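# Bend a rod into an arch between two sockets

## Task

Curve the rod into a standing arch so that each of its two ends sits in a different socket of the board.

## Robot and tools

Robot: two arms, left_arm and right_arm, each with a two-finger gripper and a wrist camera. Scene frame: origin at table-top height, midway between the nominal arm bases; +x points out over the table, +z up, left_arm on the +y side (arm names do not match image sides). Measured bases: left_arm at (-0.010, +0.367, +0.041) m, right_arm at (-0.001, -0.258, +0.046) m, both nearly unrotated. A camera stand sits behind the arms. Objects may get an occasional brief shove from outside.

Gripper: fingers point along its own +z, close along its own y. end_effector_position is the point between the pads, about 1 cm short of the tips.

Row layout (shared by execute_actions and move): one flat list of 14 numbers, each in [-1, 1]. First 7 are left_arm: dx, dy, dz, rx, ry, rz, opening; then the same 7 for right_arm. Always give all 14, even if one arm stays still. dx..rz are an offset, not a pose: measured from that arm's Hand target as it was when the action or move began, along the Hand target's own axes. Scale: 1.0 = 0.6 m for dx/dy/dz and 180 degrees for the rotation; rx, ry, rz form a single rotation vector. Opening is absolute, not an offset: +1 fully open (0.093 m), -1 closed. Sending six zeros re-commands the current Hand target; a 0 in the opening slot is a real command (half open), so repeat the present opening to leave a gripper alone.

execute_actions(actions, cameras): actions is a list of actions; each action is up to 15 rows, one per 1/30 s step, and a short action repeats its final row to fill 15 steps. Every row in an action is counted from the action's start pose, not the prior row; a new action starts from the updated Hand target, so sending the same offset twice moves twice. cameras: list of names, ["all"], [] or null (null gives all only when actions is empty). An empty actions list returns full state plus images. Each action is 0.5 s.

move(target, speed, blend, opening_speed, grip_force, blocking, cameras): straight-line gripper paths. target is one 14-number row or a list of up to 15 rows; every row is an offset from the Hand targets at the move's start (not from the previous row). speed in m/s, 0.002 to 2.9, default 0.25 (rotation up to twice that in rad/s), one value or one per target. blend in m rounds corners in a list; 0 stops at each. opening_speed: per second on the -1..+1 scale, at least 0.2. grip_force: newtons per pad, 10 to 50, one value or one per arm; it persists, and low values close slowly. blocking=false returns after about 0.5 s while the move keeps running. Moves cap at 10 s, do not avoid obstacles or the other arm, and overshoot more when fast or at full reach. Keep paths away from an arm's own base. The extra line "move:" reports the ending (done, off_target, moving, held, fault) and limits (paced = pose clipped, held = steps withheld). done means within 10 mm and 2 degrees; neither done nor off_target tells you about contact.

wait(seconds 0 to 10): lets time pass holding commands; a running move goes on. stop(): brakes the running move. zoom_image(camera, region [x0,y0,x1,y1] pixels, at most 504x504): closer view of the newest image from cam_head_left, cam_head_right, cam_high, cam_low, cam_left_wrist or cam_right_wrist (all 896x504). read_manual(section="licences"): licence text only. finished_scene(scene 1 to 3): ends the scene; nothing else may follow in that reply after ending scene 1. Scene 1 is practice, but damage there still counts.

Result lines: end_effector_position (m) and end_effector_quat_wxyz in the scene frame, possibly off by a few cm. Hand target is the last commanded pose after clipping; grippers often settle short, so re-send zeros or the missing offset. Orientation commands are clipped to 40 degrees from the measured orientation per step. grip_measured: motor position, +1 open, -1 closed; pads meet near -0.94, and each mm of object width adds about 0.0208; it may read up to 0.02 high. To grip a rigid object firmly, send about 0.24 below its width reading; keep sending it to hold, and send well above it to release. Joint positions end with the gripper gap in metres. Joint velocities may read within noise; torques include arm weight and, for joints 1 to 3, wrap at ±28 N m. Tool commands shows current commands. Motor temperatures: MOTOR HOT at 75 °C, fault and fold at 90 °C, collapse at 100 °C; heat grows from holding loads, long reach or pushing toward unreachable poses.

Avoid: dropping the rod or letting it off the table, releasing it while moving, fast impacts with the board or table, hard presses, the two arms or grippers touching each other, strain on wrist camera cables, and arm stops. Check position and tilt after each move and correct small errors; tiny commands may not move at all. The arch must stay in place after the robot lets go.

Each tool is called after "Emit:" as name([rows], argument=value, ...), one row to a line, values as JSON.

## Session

Emit:
execute_actions(actions=[])

Scene clock: 0.00 s.
left_arm: end_effector_position=(+0.3713, +0.3920, +0.1034) grip_measured=+1.000 end_effector_quat_wxyz=(+0.533, -0.052, +0.843, +0.044) | right_arm: end_effector_position=(+0.3686, -0.2486, +0.0953) grip_measured=+1.000 end_effector_quat_wxyz=(+0.494, +0.011, +0.868, +0.049)
Joint positions: left_arm=[0.016 1.593 0.363 0.785 -0.117 -0.035 0.093] | right_arm=[-0.025 1.551 0.361 0.657 -0.086 0.06 0.093]
Joint velocities: within noise
Joint torques (N m): no reading
Motor temperatures (°C): left_arm=[30 36 37 38 28 29 31] | right_arm=[28 35 38 44 30 31 30]
Heat: left arm: 38 °C; right arm: 44 °C.
Hand target: left_arm +0.3769, +0.3921, +0.1150; +0.550, -0.053, +0.833, +0.043 | right_arm +0.3746, -0.2486, +0.1059; +0.510, +0.010, +0.859, +0.049
Tool commands: left_gripper/opening=+1.0 right_gripper/opening=+1.0

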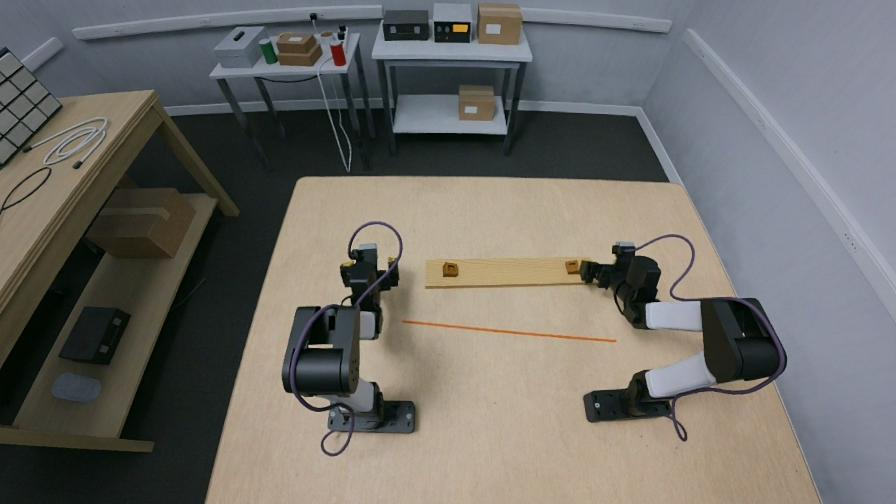

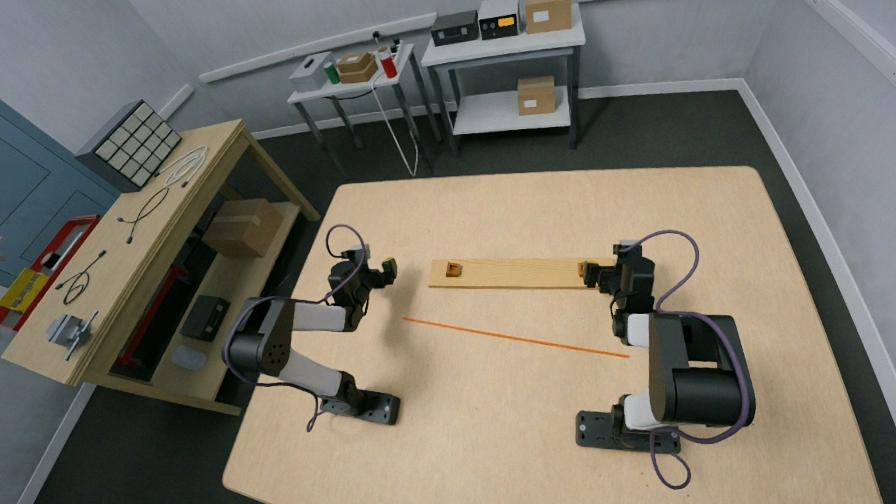

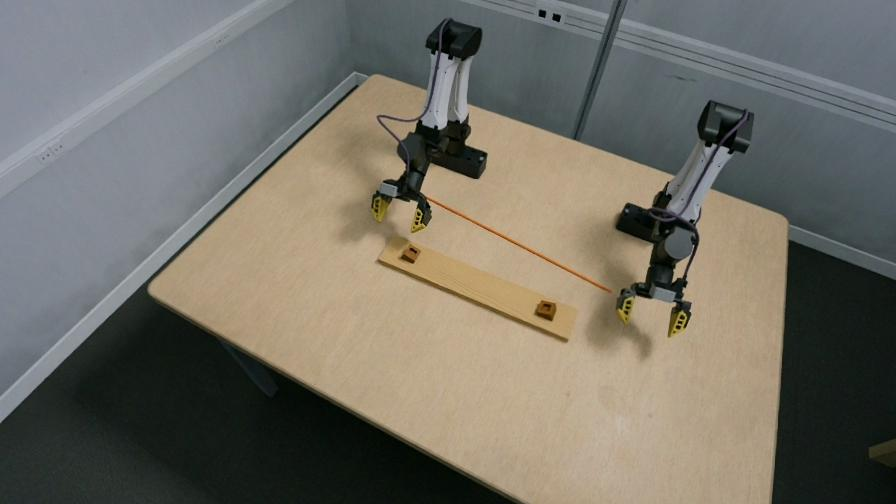

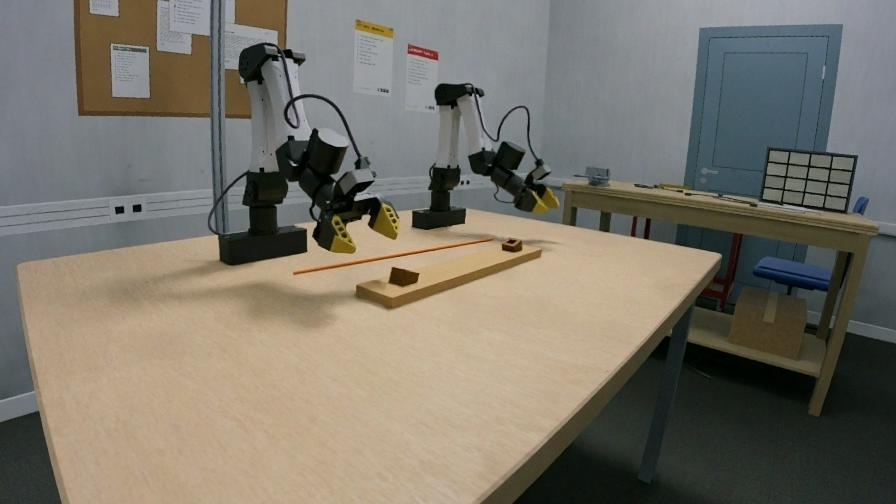

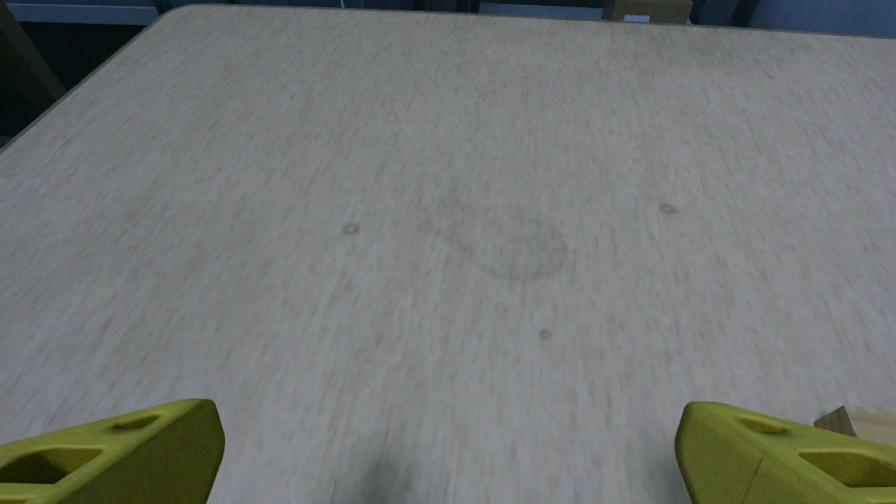

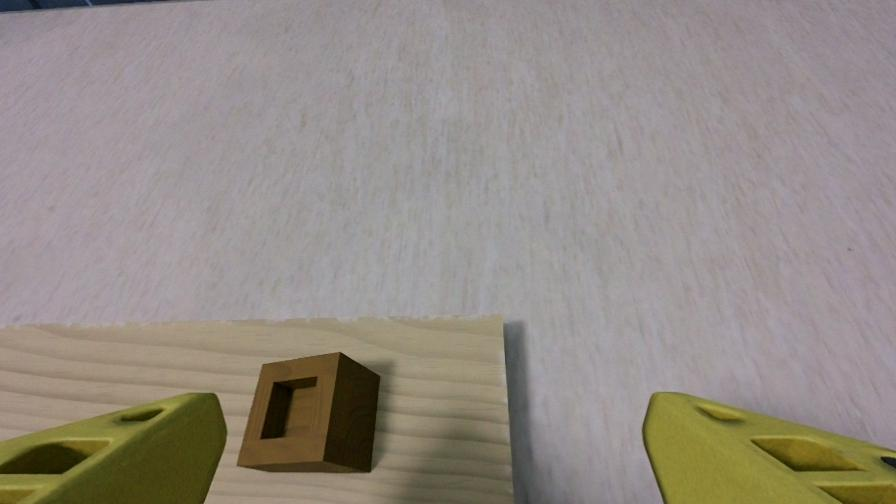

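Emit:
move(target=[-0.157,0.0782,-0.2887,-0.0666,-0.135,0.4961,0,0.0763,0.4515,-0.24,-0.2237,0.2995,-0.4267,0.2], speed=0.28, cameras=["cam_head_left","cam_right_wrist","cam_high"])

Scene clock: 54.90 s.
left_arm: end_effector_position=(+0.2494, +0.4221, +0.2487) grip_measured=+0.002 end_effector_quat_wxyz=(+0.493, +0.497, +0.523, +0.485) | right_arm: end_effector_position=(+0.2144, +0.0098, +0.1532) grip_measured=+0.202 end_effector_quat_wxyz=(-0.006, -0.667, +0.745, +0.003)
Joint positions: left_arm=[0.521 0.425 0.171 0.205 0.502 1.56 0.045] | right_arm=[0.878 1.858 1.55 -1.274 -0.007 -0.57 0.055]
Joint torques (N m): left_arm=[0.14 0.18 10.28 2.13 0.11 0.16] | right_arm=[-0.13 -6.67 7.8 0.37 -0.02 -0.17]
Motor temperatures (°C): left_arm=[30 39 41 44 27 29 31] | right_arm=[28 38 42 53 30 31 29]
Heat: left arm: 44 °C; right arm: 53 °C.
Hand target: left_arm +0.2495, +0.4199, +0.2701; +0.500, +0.500, +0.501, +0.500 | right_arm +0.2172, +0.0132, +0.1596; -0.001, -0.673, +0.740, +0.000
Off the commanded pose: left_arm 0.022 m, 3 deg | right_arm 0.008 m, 1 deg.
move: off_target (left_arm)
Images, in order (width x height): cam_head_left 896x504, cam_high 896x504, cam_right_wrist 896x504.

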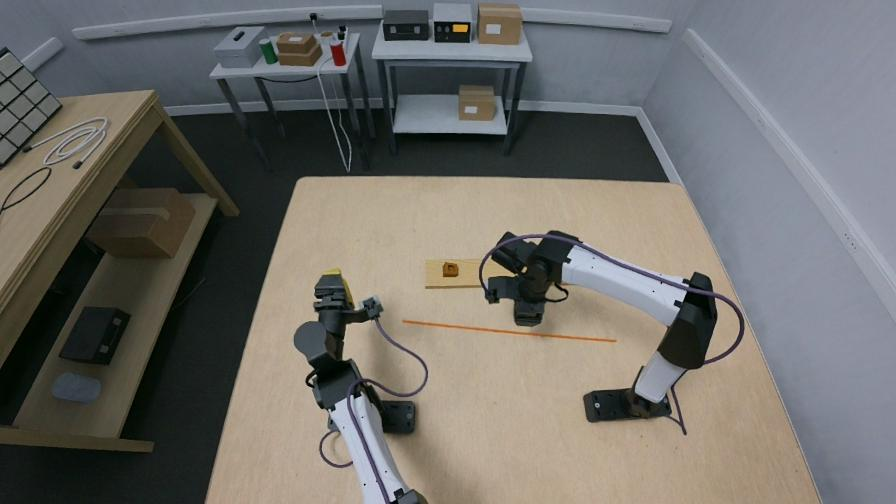

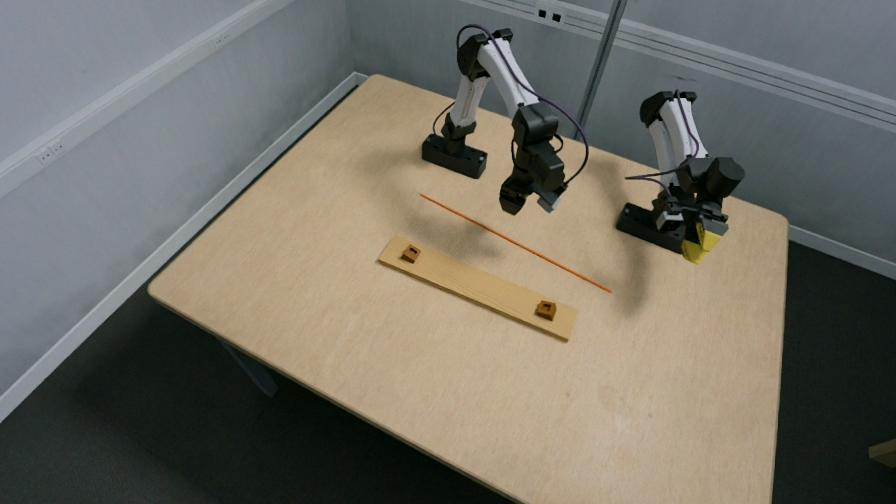

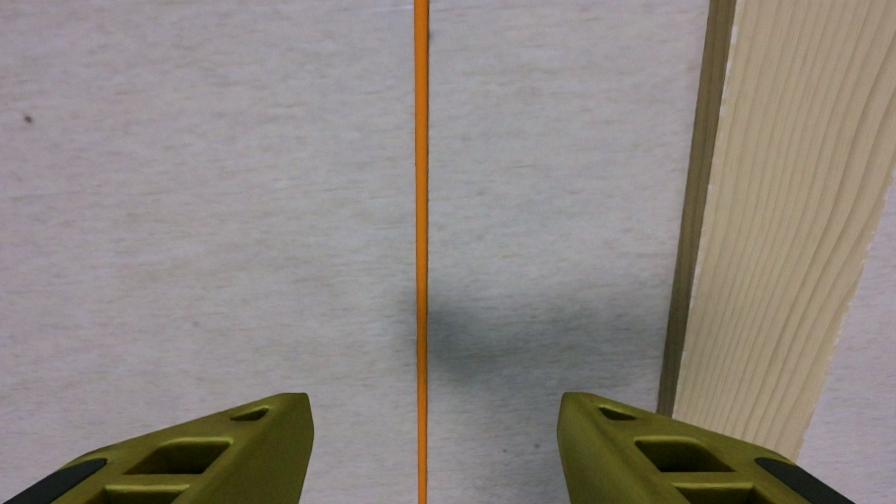

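Emit:
move(target=[0,0,0,0,0,0,0, 0,0.008,0.167,0,0,0,0.2], speed=0.2, cameras=["cam_right_wrist"])

Scene clock: 80.87 s.
left_arm: end_effector_position=(+0.2494, +0.4219, +0.2485) grip_measured=+0.002 end_effector_quat_wxyz=(+0.493, +0.498, +0.523, +0.485) | right_arm: end_effector_position=(+0.2107, +0.0089, +0.0607) grip_measured=+0.202 end_effector_quat_wxyz=(-0.012, -0.669, +0.743, +0.002)
Joint positions: left_arm=[0.521 0.425 0.171 0.205 0.503 1.561 0.045] | right_arm=[0.885 1.943 1.285 -0.936 -0.007 -0.57 0.055]
Joint torques (N m): left_arm=[0.17 0.13 10.25 2.13 0.14 0.15] | right_arm=[0.27 -7.43 4.38 0.79 -0.03 -0.07]
Motor temperatures (°C): left_arm=[30 37 46 43 27 29 30] | right_arm=[28 40 45 45 30 31 29]
Heat: left arm: 46 °C; right arm: 45 °C.
Hand target: left_arm +0.2495, +0.4198, +0.2701; +0.500, +0.500, +0.500, +0.500 | right_arm +0.2124, +0.0135, +0.0594; -0.001, -0.673, +0.740, +0.000
Off the commanded pose: left_arm 0.022 m, 3 deg | right_arm 0.005 m, 1 deg.
move: off_target (left_arm)
Images, in order (width x height): cam_right_wrist 896x504.

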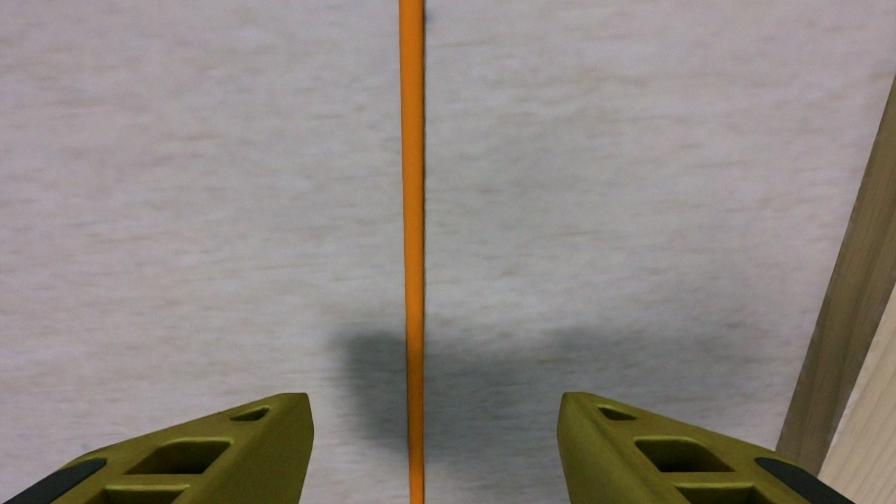

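Emit:
move(target=[0,0,0,0,0,0,0, 0,0.012,0.067,0,0,0,0.2], speed=0.1, cameras=["cam_right_wrist"])

Emit:
move(target=[0,0,0,0,0,0,0, 0,0,0.016,0,0,0,0.2], speed=0.05)

Scene clock: 85.60 s.
left_arm: end_effector_position=(+0.2494, +0.4219, +0.2485) grip_measured=+0.002 end_effector_quat_wxyz=(+0.493, +0.498, +0.523, +0.485) | right_arm: end_effector_position=(+0.2040, +0.0100, +0.0214) grip_measured=+0.202 end_effector_quat_wxyz=(-0.011, -0.674, +0.739, +0.002)
Joint positions: left_arm=[0.521 0.425 0.171 0.205 0.503 1.561 0.045] | right_arm=[0.902 2.001 1.192 -0.783 -0.007 -0.566 0.055]
Joint torques (N m): left_arm=[0.16 0.12 10.25 2.14 0.13 0.15] | right_arm=[0.25 -7.3 4.01 0.74 -0.02 0.06]
Heat: left arm: 46 °C; right arm: 45 °C.
Hand target: left_arm +0.2495, +0.4198, +0.2701; +0.500, +0.500, +0.500, +0.500 | right_arm +0.2052, +0.0142, +0.0192; -0.001, -0.673, +0.740, +0.000
Off the commanded pose: left_arm 0.022 m, 3 deg | right_arm 0.005 m, 1 deg.
move: off_target (left_arm)
Images, in order (width x height): cam_right_wrist 896x504.

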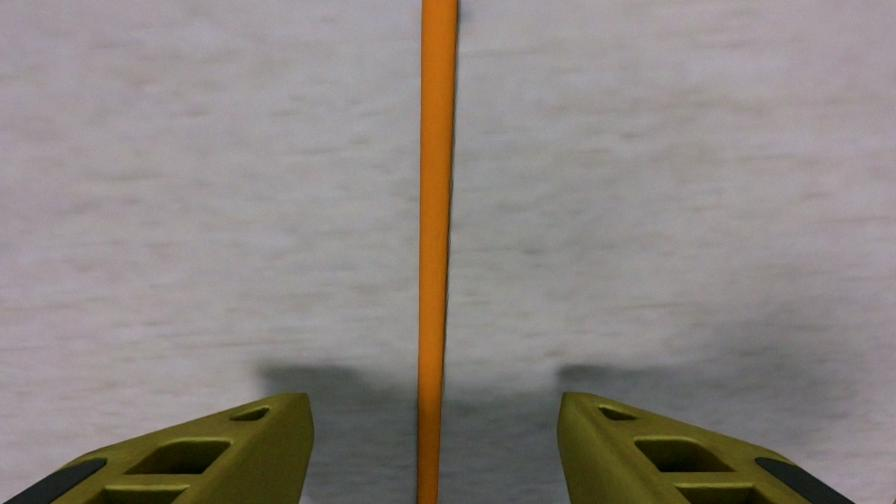

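Scene clock: 86.57 s.
left_arm: end_effector_position=(+0.2494, +0.4219, +0.2485) grip_measured=+0.002 end_effector_quat_wxyz=(+0.493, +0.498, +0.523, +0.485) | right_arm: end_effector_position=(+0.2045, +0.0106, +0.0127) grip_measured=+0.202 end_effector_quat_wxyz=(-0.009, -0.674, +0.739, +0.002)
Joint positions: left_arm=[0.521 0.425 0.171 0.205 0.503 1.561 0.045] | right_arm=[0.902 2.019 1.179 -0.748 -0.007 -0.566 0.055]
Joint torques (N m): left_arm=[0.17 0.14 10.25 2.13 0.14 0.16] | right_arm=[0.28 -7.19 3.84 0.78 -0.02 0.06]
Heat: left arm: 47 °C; right arm: 45 °C.
Hand target: left_arm +0.2495, +0.4198, +0.2701; +0.500, +0.500, +0.500, +0.500 | right_arm +0.2052, +0.0142, +0.0096; -0.001, -0.673, +0.740, +0.000
Off the commanded pose: left_arm 0.022 m, 3 deg | right_arm 0.005 m, 1 deg.
move: off_target (left_arm)

Emit:
move(target=[0,0,0,0,0,0,0, 0,0.003,0.009,0,0,0,0.2], speed=0.04, cameras=["cam_right_wrist"])

Emit:
move(target=[0,0,0,0,0,0,0, 0,0,0.006,0,0,0,0.2], speed=0.03)

Scene clock: 92.40 s.
left_arm: end_effector_position=(+0.2494, +0.4219, +0.2485) grip_measured=+0.002 end_effector_quat_wxyz=(+0.493, +0.498, +0.523, +0.485) | right_arm: end_effector_position=(+0.2036, +0.0102, +0.0074) grip_measured=+0.202 end_effector_quat_wxyz=(-0.009, -0.673, +0.740, +0.002)
Joint positions: left_arm=[0.521 0.425 0.171 0.205 0.503 1.561 0.045] | right_arm=[0.904 2.028 1.167 -0.727 -0.007 -0.562 0.055]
Joint torques (N m): left_arm=[0.14 0.14 10.26 2.13 0.14 0.16] | right_arm=[0.51 -7.19 3.78 0.74 -0.03 0.07]
Heat: left arm: 47 °C; right arm: 44 °C.
Hand target: left_arm +0.2495, +0.4198, +0.2701; +0.500, +0.500, +0.500, +0.500 | right_arm +0.2034, +0.0144, +0.0042; -0.001, -0.673, +0.740, +0.000
Off the commanded pose: left_arm 0.022 m, 3 deg | right_arm 0.005 m, 1 deg.
move: off_target (left_arm)
Images, in order (width x height): cam_right_wrist 896x504.

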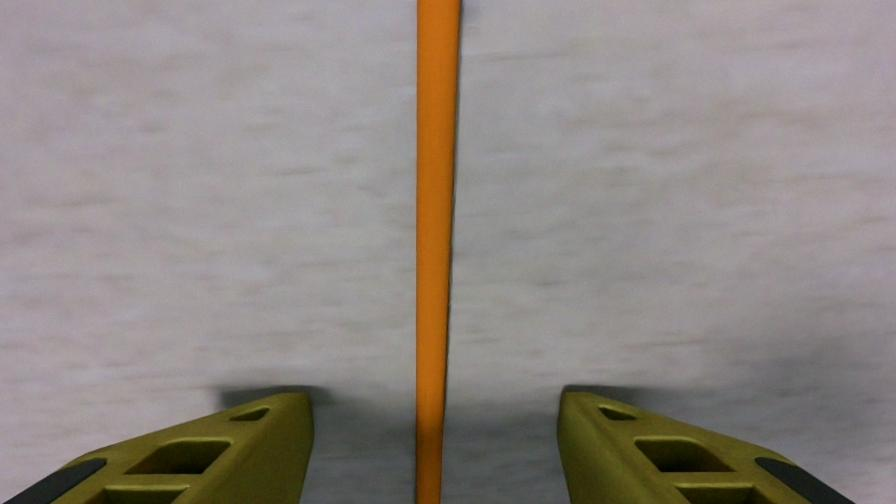

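Scene clock: 93.10 s.
left_arm: end_effector_position=(+0.2494, +0.4219, +0.2485) grip_measured=+0.002 end_effector_quat_wxyz=(+0.493, +0.498, +0.523, +0.485) | right_arm: end_effector_position=(+0.2044, +0.0113, +0.0053) grip_measured=+0.202 end_effector_quat_wxyz=(-0.008, -0.673, +0.740, +0.002)
Joint positions: left_arm=[0.521 0.425 0.171 0.205 0.503 1.561 0.045] | right_arm=[0.904 2.034 1.167 -0.718 -0.007 -0.562 0.055]
Joint torques (N m): left_arm=[0.14 0.16 10.26 2.13 0.14 0.15] | right_arm=[0.53 -7.09 3.41 0.81 -0.02 0.07]
Heat: left arm: 47 °C; right arm: 44 °C.
Hand target: left_arm +0.2495, +0.4198, +0.2701; +0.500, +0.500, +0.500, +0.500 | right_arm +0.2034, +0.0144, +0.0007; +0.000, -0.673, +0.740, +0.000
Off the commanded pose: left_arm 0.022 m, 3 deg | right_arm 0.006 m, 1 deg.
move: off_target (left_arm)

Emit:
move(target=[0,0,0,0,0,0,0, 0,0,0.004,0,0,0,0.2], speed=0.03)

Emit:
move(target=[0,0,0,0,0,0,0, 0,0,0.003,0,0,0,0.2], speed=0.03, cameras=["cam_right_wrist"])

Scene clock: 97.80 s.
left_arm: end_effector_position=(+0.2494, +0.4219, +0.2485) grip_measured=+0.002 end_effector_quat_wxyz=(+0.493, +0.498, +0.523, +0.485) | right_arm: end_effector_position=(+0.2043, +0.0112, +0.0050) grip_measured=+0.202 end_effector_quat_wxyz=(-0.008, -0.673, +0.740, +0.002)
Joint positions: left_arm=[0.521 0.425 0.171 0.205 0.503 1.561 0.045] | right_arm=[0.904 2.034 1.166 -0.716 -0.007 -0.562 0.055]
Joint torques (N m): left_arm=[0.16 0.16 10.28 2.13 0.14 0.15] | right_arm=[0.5 -6.69 3.23 0.87 -0.02 0.06]
Heat: left arm: 48 °C; right arm: 44 °C.
Hand target: left_arm +0.2495, +0.4198, +0.2701; +0.500, +0.500, +0.500, +0.500 | right_arm +0.2035, +0.0144, -0.0017; +0.000, -0.673, +0.740, +0.000
Off the commanded pose: left_arm 0.022 m, 3 deg | right_arm 0.008 m, 1 deg.
move: off_target (left_arm)

Scene clock: 98.50 s.
left_arm: end_effector_position=(+0.2494, +0.4219, +0.2485) grip_measured=+0.002 end_effector_quat_wxyz=(+0.493, +0.498, +0.523, +0.485) | right_arm: end_effector_position=(+0.2044, +0.0113, +0.0050) grip_measured=+0.202 end_effector_quat_wxyz=(-0.007, -0.673, +0.740, +0.002)
Joint positions: left_arm=[0.521 0.425 0.171 0.205 0.503 1.561 0.045] | right_arm=[0.904 2.034 1.166 -0.716 -0.007 -0.562 0.055]
Joint torques (N m): left_arm=[0.17 0.14 10.26 2.13 0.14 0.16] | right_arm=[0.51 -6.39 3.04 0.93 -0.02 0.06]
Heat: left arm: 48 °C; right arm: 44 °C.
Hand target: left_arm +0.2495, +0.4198, +0.2701; +0.500, +0.500, +0.500, +0.500 | right_arm +0.2035, +0.0144, -0.0035; +0.000, -0.673, +0.740, +0.000
Off the commanded pose: left_arm 0.022 m, 3 deg | right_arm 0.009 m, 1 deg.
move: off_target (left_arm)
Images, in order (width x height): cam_right_wrist 896x504.

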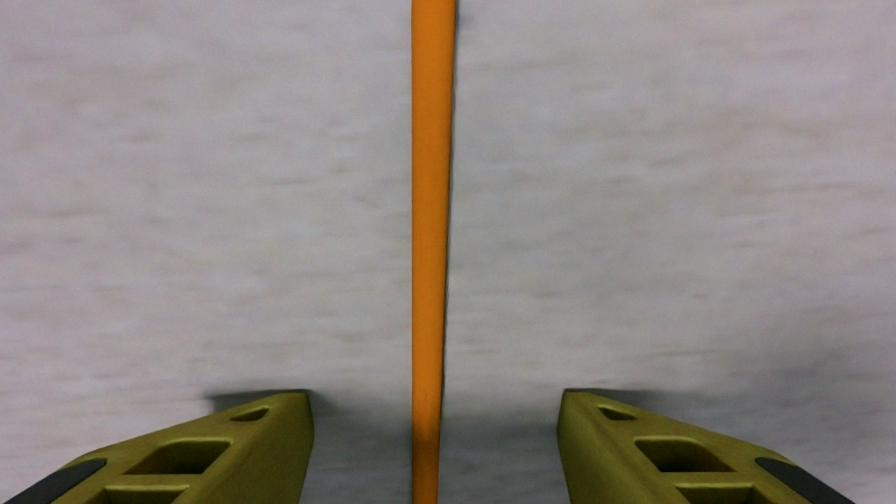

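Emit:
move(target=[0,0,0,0,0,0,0, 0,0.003,-0.003,0,0,0,-1], speed=0.03, opening_speed=0.6, cameras=["cam_right_wrist"])

Scene clock: 104.93 s.
left_arm: end_effector_position=(+0.2494, +0.4219, +0.2485) grip_measured=+0.002 end_effector_quat_wxyz=(+0.493, +0.498, +0.523, +0.485) | right_arm: end_effector_position=(+0.2019, +0.0125, +0.0047) grip_measured=-0.959 end_effector_quat_wxyz=(-0.008, -0.674, +0.739, +0.002)
Joint positions: left_arm=[0.521 0.425 0.171 0.205 0.503 1.561 0.045] | right_arm=[0.912 2.034 1.164 -0.715 -0.007 -0.556 0]
Joint torques (N m): left_arm=[0.16 0.14 10.26 2.13 0.14 0.16] | right_arm=[0.23 -6.84 3.14 0.89 -0.02 0.06]
Heat: left arm: 49 °C; right arm: 44 °C.
Hand target: left_arm +0.2495, +0.4198, +0.2701; +0.500, +0.500, +0.500, +0.500 | right_arm +0.2017, +0.0146, -0.0017; +0.000, -0.673, +0.740, +0.000
Off the commanded pose: left_arm 0.022 m, 3 deg | right_arm 0.007 m, 1 deg.
move: off_target (left_arm)
Images, in order (width x height): cam_right_wrist 896x504.

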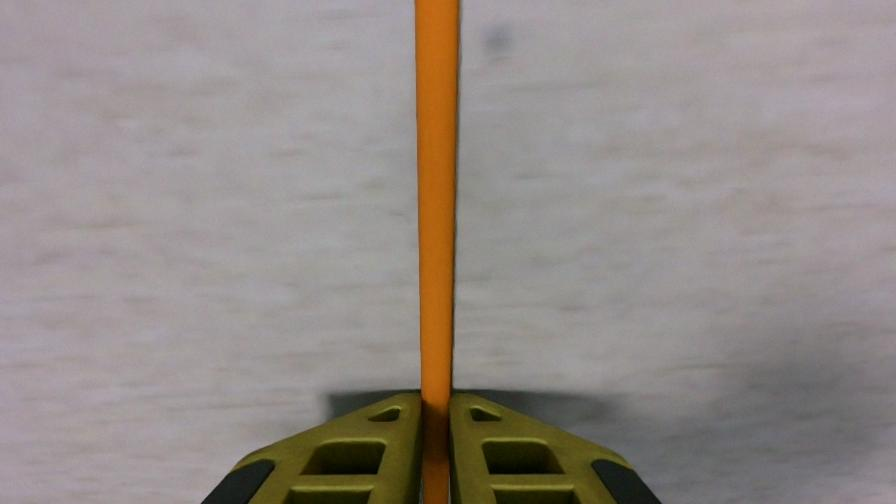

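Emit:
move(target=[0,0,0,0,0,0,0, 0,0,-0.2,0,0,0,-1], speed=0.12, cameras=["cam_right_wrist"])

Scene clock: 109.57 s.
left_arm: end_effector_position=(+0.2494, +0.4219, +0.2485) grip_measured=+0.002 end_effector_quat_wxyz=(+0.493, +0.498, +0.523, +0.485) | right_arm: end_effector_position=(+0.1989, +0.0086, +0.1016) grip_measured=-0.971 end_effector_quat_wxyz=(-0.022, -0.674, +0.739, +0.000)
Joint positions: left_arm=[0.521 0.425 0.171 0.205 0.503 1.561 0.045] | right_arm=[0.912 1.881 1.371 -1.104 -0.007 -0.556 0]
Joint torques (N m): left_arm=[0.16 0.14 10.25 2.13 0.14 0.15] | right_arm=[0.21 -9.37 7.34 0.27 -0.02 0.06]
Heat: left arm: 49 °C; right arm: 43 °C.
Hand target: left_arm +0.2495, +0.4198, +0.2701; +0.500, +0.500, +0.500, +0.500 | right_arm +0.2017, +0.0147, +0.1183; -0.001, -0.673, +0.740, +0.000
Off the commanded pose: left_arm 0.022 m, 3 deg | right_arm 0.018 m, 2 deg.
move: off_target (left_arm, right_arm)
Images, in order (width x height): cam_right_wrist 896x504.

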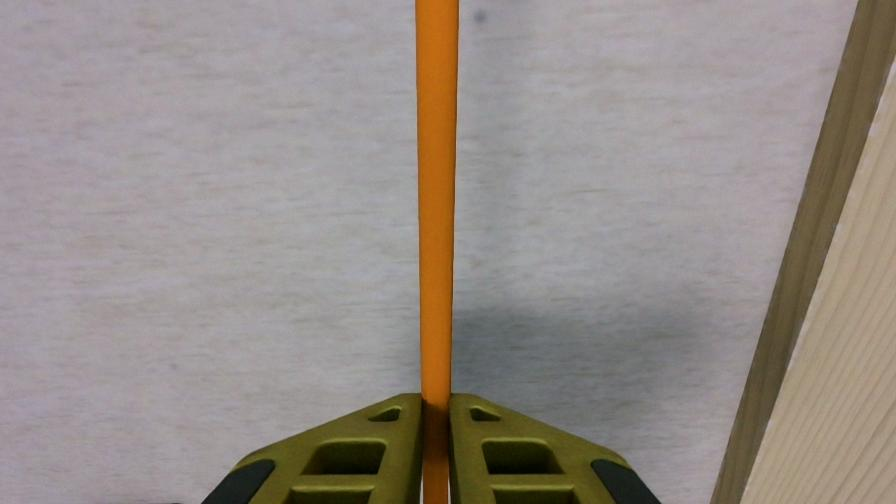

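Emit:
move(target=[0,0,0,0,0,0,0, -0.029,-0.22,-0.22,0.5,0,0,-1], speed=0.15, cameras=["cam_right_wrist","cam_high","cam_head_left","cam_left_wrist"])

Scene clock: 123.17 s.
left_arm: end_effector_position=(+0.2494, +0.4219, +0.2485) grip_measured=+0.002 end_effector_quat_wxyz=(+0.493, +0.498, +0.523, +0.485) | right_arm: end_effector_position=(+0.3326, +0.0229, +0.2486) grip_measured=-0.972 end_effector_quat_wxyz=(+0.468, -0.486, +0.521, -0.522)
Joint positions: left_arm=[0.521 0.425 0.171 0.205 0.503 1.561 0.045] | right_arm=[1.048 1.776 0.827 0.912 1.148 -1.558 0]
Joint torques (N m): left_arm=[0.16 0.14 10.26 2.13 0.14 0.15] | right_arm=[-1.25 -6.15 4.49 2.3 -0.08 -0.08]
Heat: left arm: 50 °C; right arm: 44 °C.
Hand target: left_arm +0.2495, +0.4198, +0.2701; +0.500, +0.500, +0.500, +0.500 | right_arm +0.3349, +0.0197, +0.2503; +0.476, -0.476, +0.523, -0.523
Off the commanded pose: left_arm 0.022 m, 3 deg | right_arm 0.004 m, 1 deg.
move: off_target (left_arm)
Images, in order (width x height): cam_head_left 896x504, cam_high 896x504, cam_left_wrist 896x504, cam_right_wrist 896x504.

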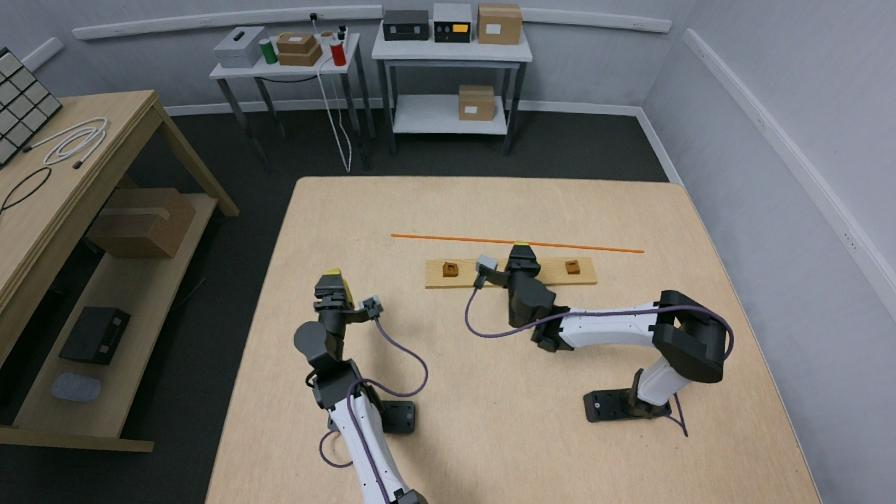

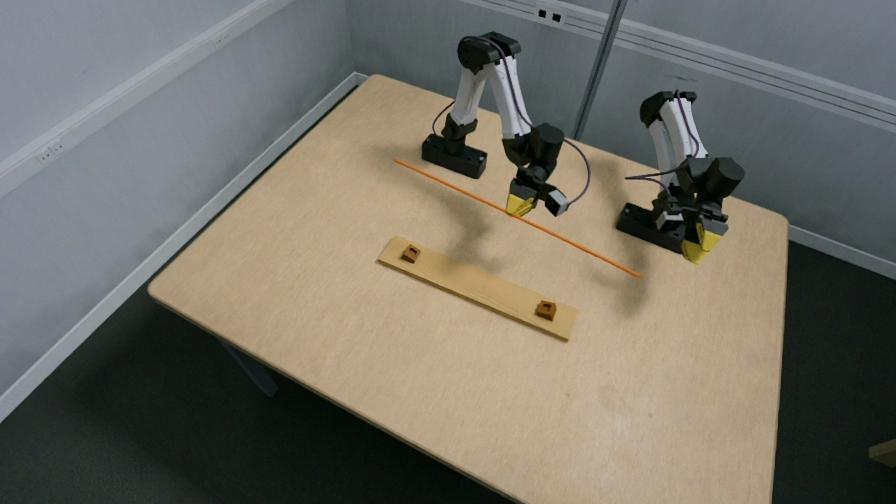

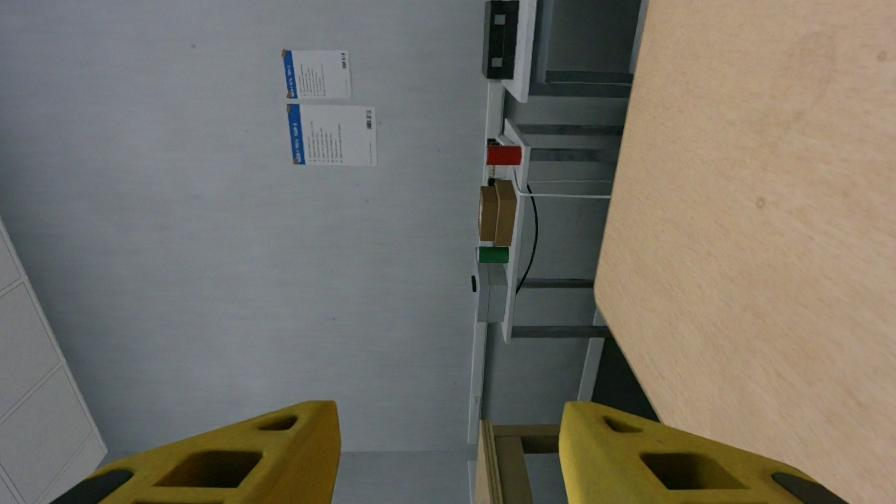

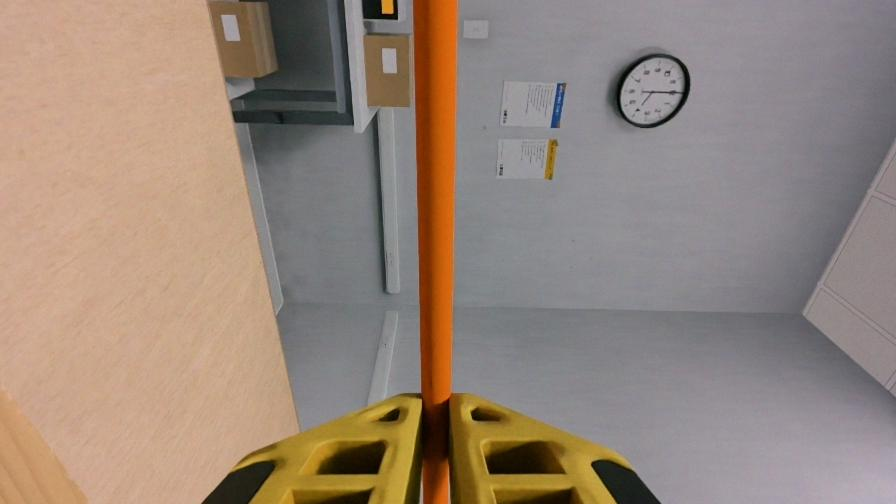

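Emit:
move(target=[-0.268,-0.007,0.0675,-0.014,0,0,0, 0,0,0,0,0,0,-1], speed=0.15, cameras=["cam_left_wrist","cam_head_left"])

Scene clock: 136.60 s.
left_arm: end_effector_position=(+0.2857, +0.2620, +0.2442) grip_measured=+0.002 end_effector_quat_wxyz=(+0.491, +0.512, +0.493, +0.504) | right_arm: end_effector_position=(+0.3328, +0.0226, +0.2489) grip_measured=-0.972 end_effector_quat_wxyz=(+0.469, -0.486, +0.521, -0.523)
Joint positions: left_arm=[-0.681 0.977 0.213 0.752 -0.678 1.596 0.045] | right_arm=[1.047 1.776 0.827 0.915 1.148 -1.56 0]
Joint torques (N m): left_arm=[-0.57 -1.26 9.35 2.46 -0.13 0.14] | right_arm=[-1.2 -6.09 4.49 2.34 -0.09 -0.07]
Motor temperatures (°C): left_arm=[29 35 51 43 27 29 30] | right_arm=[28 43 43 47 30 31 30]
Heat: left arm: 51 °C; right arm: 47 °C.
Hand target: left_arm +0.2901, +0.2591, +0.2660; +0.511, +0.489, +0.489, +0.511 | right_arm +0.3349, +0.0197, +0.2503; +0.476, -0.476, +0.523, -0.523
Off the commanded pose: left_arm 0.022 m, 4 deg | right_arm 0.004 m, 1 deg.
move: off_target (left_arm)
Images, in order (width x height): cam_head_left 896x504, cam_left_wrist 896x504.

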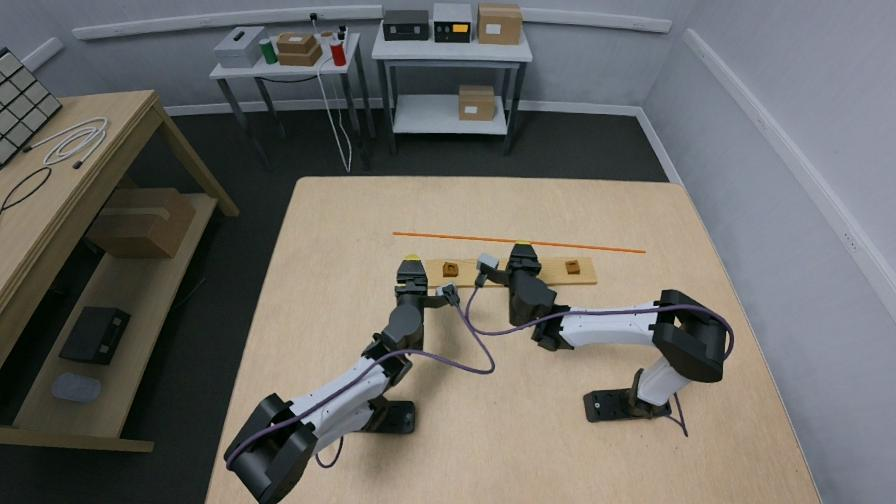

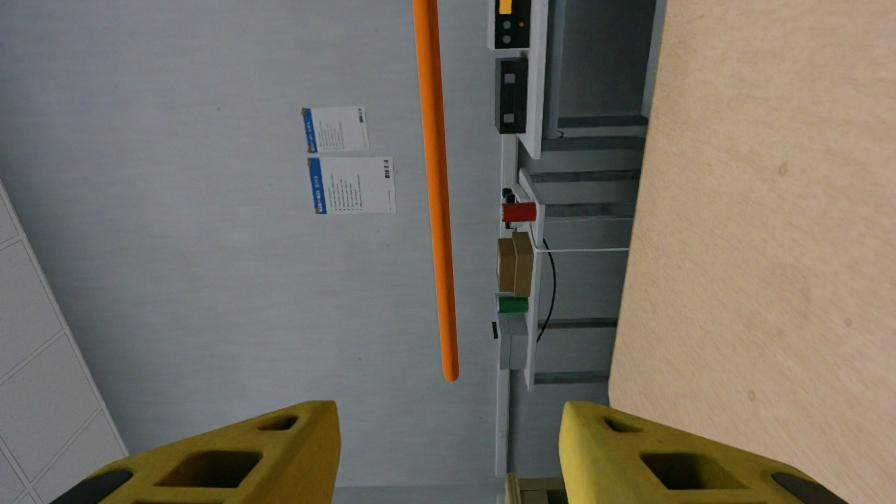

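Emit:
move(target=[0,0.01,0.13,0,0,0,0.2, 0,0,0,0,0,0,-1], speed=0.1, cameras=["cam_left_wrist"])

Scene clock: 144.97 s.
left_arm: end_effector_position=(+0.3609, +0.2629, +0.2536) grip_measured=+0.199 end_effector_quat_wxyz=(+0.485, +0.510, +0.498, +0.507) | right_arm: end_effector_position=(+0.3328, +0.0226, +0.2489) grip_measured=-0.972 end_effector_quat_wxyz=(+0.469, -0.486, +0.521, -0.523)
Joint positions: left_arm=[-0.478 1.316 0.429 0.868 -0.489 1.597 0.055] | right_arm=[1.047 1.776 0.827 0.915 1.148 -1.56 0]
Joint torques (N m): left_arm=[0.14 -3.34 9.06 2.52 0.07 0.02] | right_arm=[-1.2 -6.11 4.51 2.34 -0.09 -0.07]
Heat: left arm: 51 °C; right arm: 48 °C.
Hand target: left_arm +0.3678, +0.2591, +0.2755; +0.511, +0.489, +0.489, +0.511 | right_arm +0.3349, +0.0197, +0.2503; +0.476, -0.476, +0.523, -0.523
Off the commanded pose: left_arm 0.023 m, 4 deg | right_arm 0.004 m, 1 deg.
move: off_target (left_arm)
Images, in order (width x height): cam_left_wrist 896x504.

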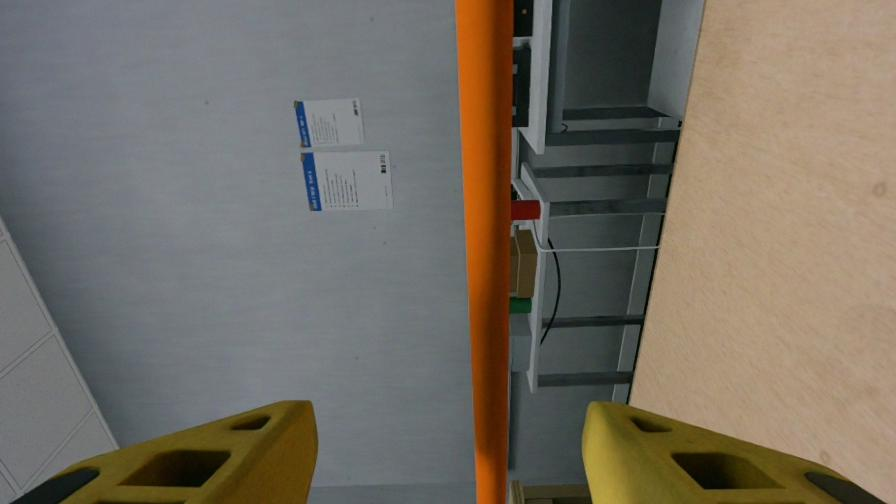

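Emit:
move(target=[0,-0.0135,0.038,0,0,0,0.2, 0,0,0,0,0,0,-1], speed=0.08, cameras=["cam_left_wrist"])

Scene clock: 156.13 s.
left_arm: end_effector_position=(+0.3836, +0.2628, +0.2473) grip_measured=+0.199 end_effector_quat_wxyz=(+0.485, +0.510, +0.498, +0.507) | right_arm: end_effector_position=(+0.3328, +0.0226, +0.2489) grip_measured=-0.972 end_effector_quat_wxyz=(+0.469, -0.486, +0.521, -0.523)
Joint positions: left_arm=[-0.436 1.433 0.484 0.93 -0.447 1.597 0.055] | right_arm=[1.047 1.776 0.827 0.915 1.148 -1.56 0]
Joint torques (N m): left_arm=[0.09 -4.01 8.84 2.54 0.04 0.01] | right_arm=[-1.18 -6.11 4.49 2.33 -0.09 -0.07]
Heat: left arm: 50 °C; right arm: 50 °C.
Hand target: left_arm +0.3909, +0.2591, +0.2684; +0.511, +0.489, +0.489, +0.511 | right_arm +0.3349, +0.0197, +0.2503; +0.476, -0.476, +0.523, -0.523
Off the commanded pose: left_arm 0.023 m, 4 deg | right_arm 0.004 m, 1 deg.
move: off_target (left_arm)
Images, in order (width x height): cam_left_wrist 896x504.

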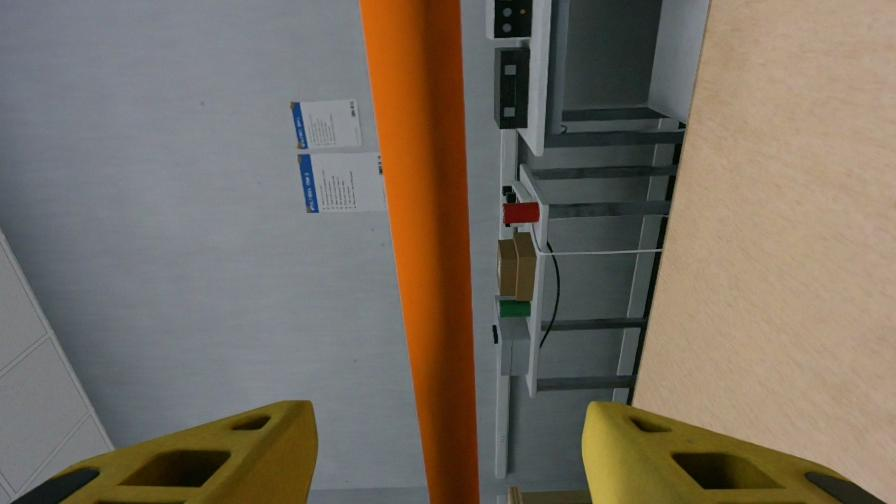

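Emit:
move(target=[0,0,0,0,0,0,-1, 0,0,0,0,0,0,-1], speed=0.05, opening_speed=0.6, cameras=["cam_left_wrist","cam_high","cam_head_left"])

Scene clock: 163.37 s.
left_arm: end_effector_position=(+0.3837, +0.2626, +0.2498) grip_measured=-0.968 end_effector_quat_wxyz=(+0.489, +0.507, +0.497, +0.508) | right_arm: end_effector_position=(+0.3328, +0.0226, +0.2489) grip_measured=-0.972 end_effector_quat_wxyz=(+0.468, -0.486, +0.521, -0.523)
Joint positions: left_arm=[-0.436 1.433 0.484 0.941 -0.447 1.597 0] | right_arm=[1.047 1.776 0.827 0.915 1.148 -1.56 0]
Joint torques (N m): left_arm=[0.12 -3.92 8.87 2.45 0.06 0.01] | right_arm=[-1.18 -6.12 4.49 2.33 -0.09 -0.06]
Heat: left arm: 49 °C; right arm: 50 °C.
Hand target: left_arm +0.3909, +0.2591, +0.2684; +0.511, +0.489, +0.489, +0.511 | right_arm +0.3349, +0.0197, +0.2503; +0.476, -0.476, +0.523, -0.523
Off the commanded pose: left_arm 0.020 m, 3 deg | right_arm 0.004 m, 1 deg.
move: off_target (left_arm)
Images, in order (width x height): cam_head_left 896x504, cam_high 896x504, cam_left_wrist 896x504.

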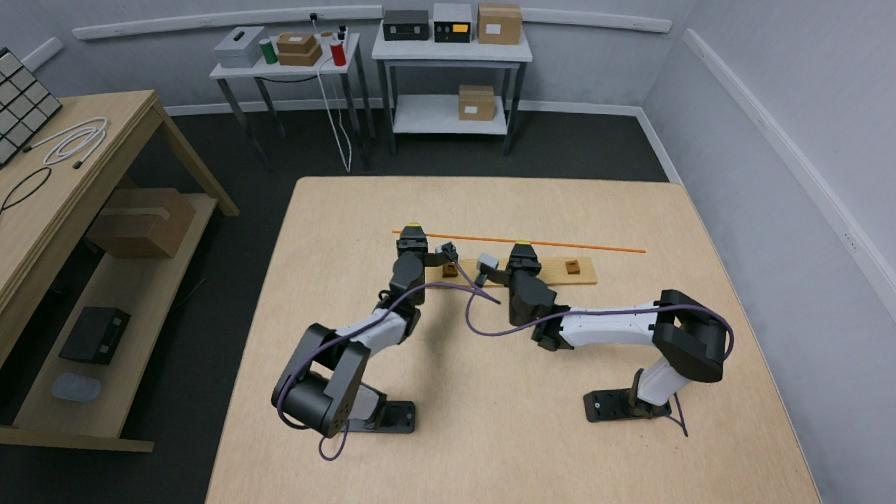

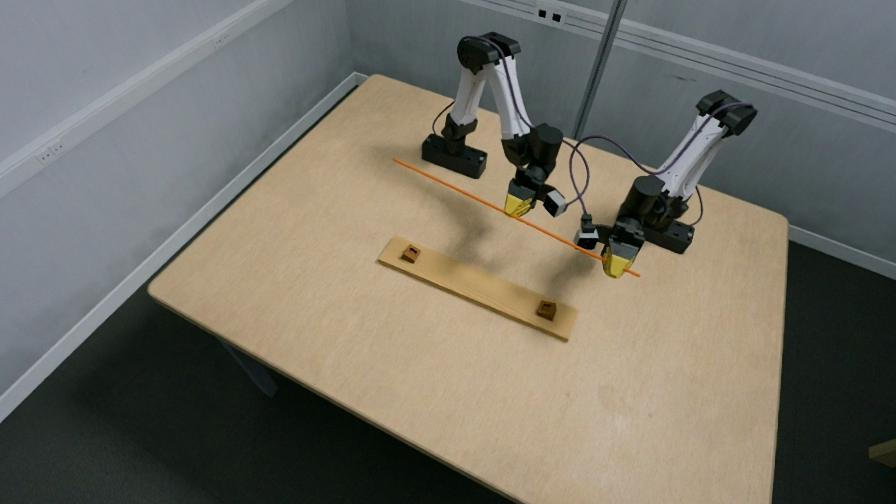

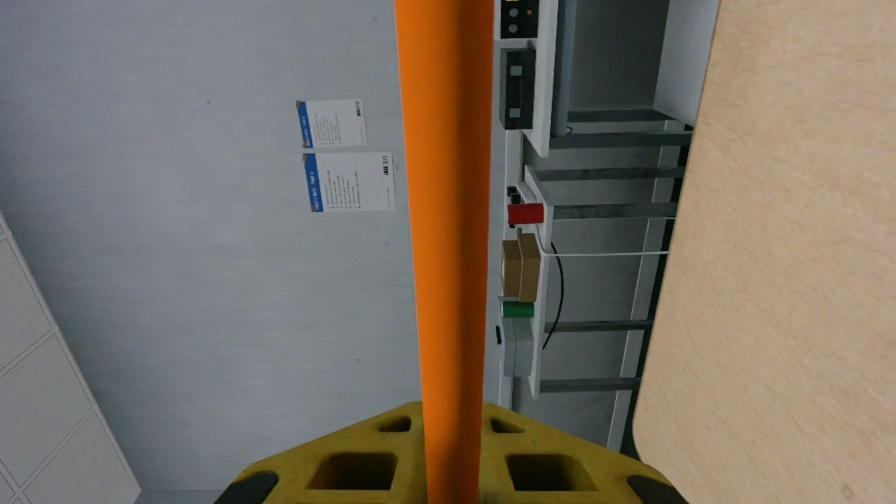

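Emit:
move([
  [0,0,0,0,0,0,-1, 0,0,0,0,0,0,0.6],
  [0,0,0,0,0,0,-1, 0,0,-0.133,0,0,0,0.6],
  [0,0,0.045,0,0.033,0,-1, 0,0,-0.133,0,0,0,0.6],
], speed=0.1, blend=[0,0.01,0], cameras=["cam_right_wrist","cam_high","cam_head_left"])

Scene clock: 184.90 s.
left_arm: end_effector_position=(+0.4119, +0.2630, +0.2483) grip_measured=-0.975 end_effector_quat_wxyz=(+0.461, +0.487, +0.520, +0.529) | right_arm: end_effector_position=(+0.2587, +0.0322, +0.2377) grip_measured=+0.598 end_effector_quat_wxyz=(-0.456, +0.500, -0.508, +0.532)
Joint positions: left_arm=[-0.441 1.564 0.605 0.941 -0.544 1.597 0] | right_arm=[1.266 1.729 0.728 0.92 1.361 -1.56 0.074]
Joint torques (N m): left_arm=[-0.8 -5.14 8.83 2.5 -0.13 0.02] | right_arm=[0.01 -8.32 4.23 2.14 0.14 0.08]
Motor temperatures (°C): left_arm=[29 35 48 48 27 29 31] | right_arm=[28 42 42 52 29 31 31]
Heat: left arm: 48 °C; right arm: 52 °C.
Hand target: left_arm +0.4179, +0.2591, +0.2694; +0.485, +0.462, +0.515, +0.535 | right_arm +0.2554, +0.0272, +0.2502; -0.475, +0.476, -0.523, +0.523
Off the commanded pose: left_arm 0.022 m, 4 deg | right_arm 0.014 m, 4 deg.
move: off_target (left_arm, right_arm)
Images, in order (width x height): cam_head_left 896x504, cam_high 896x504, cam_right_wrist 896x504.

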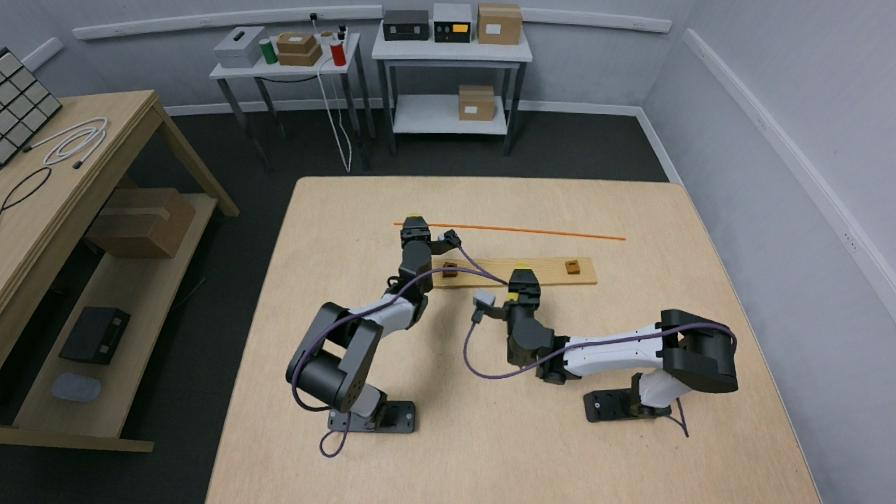

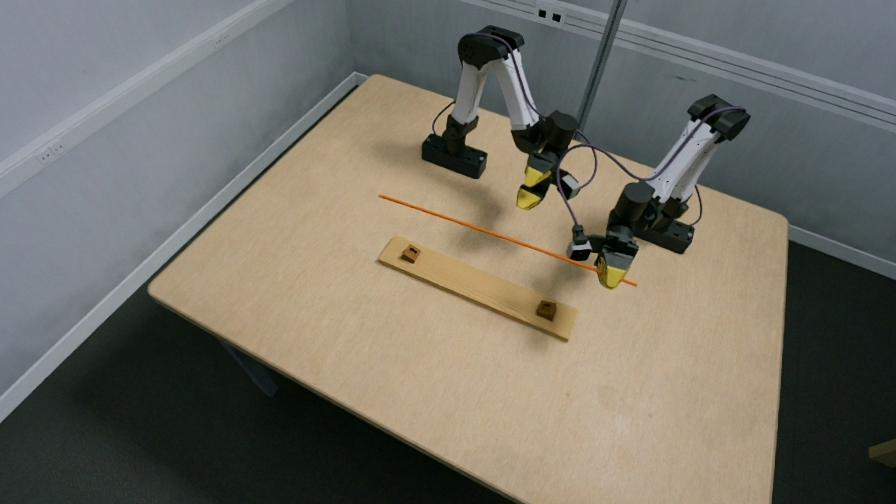

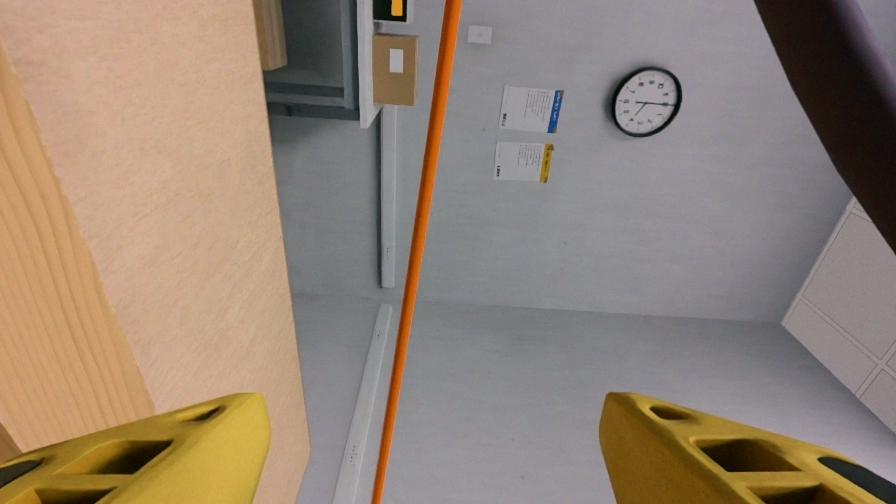

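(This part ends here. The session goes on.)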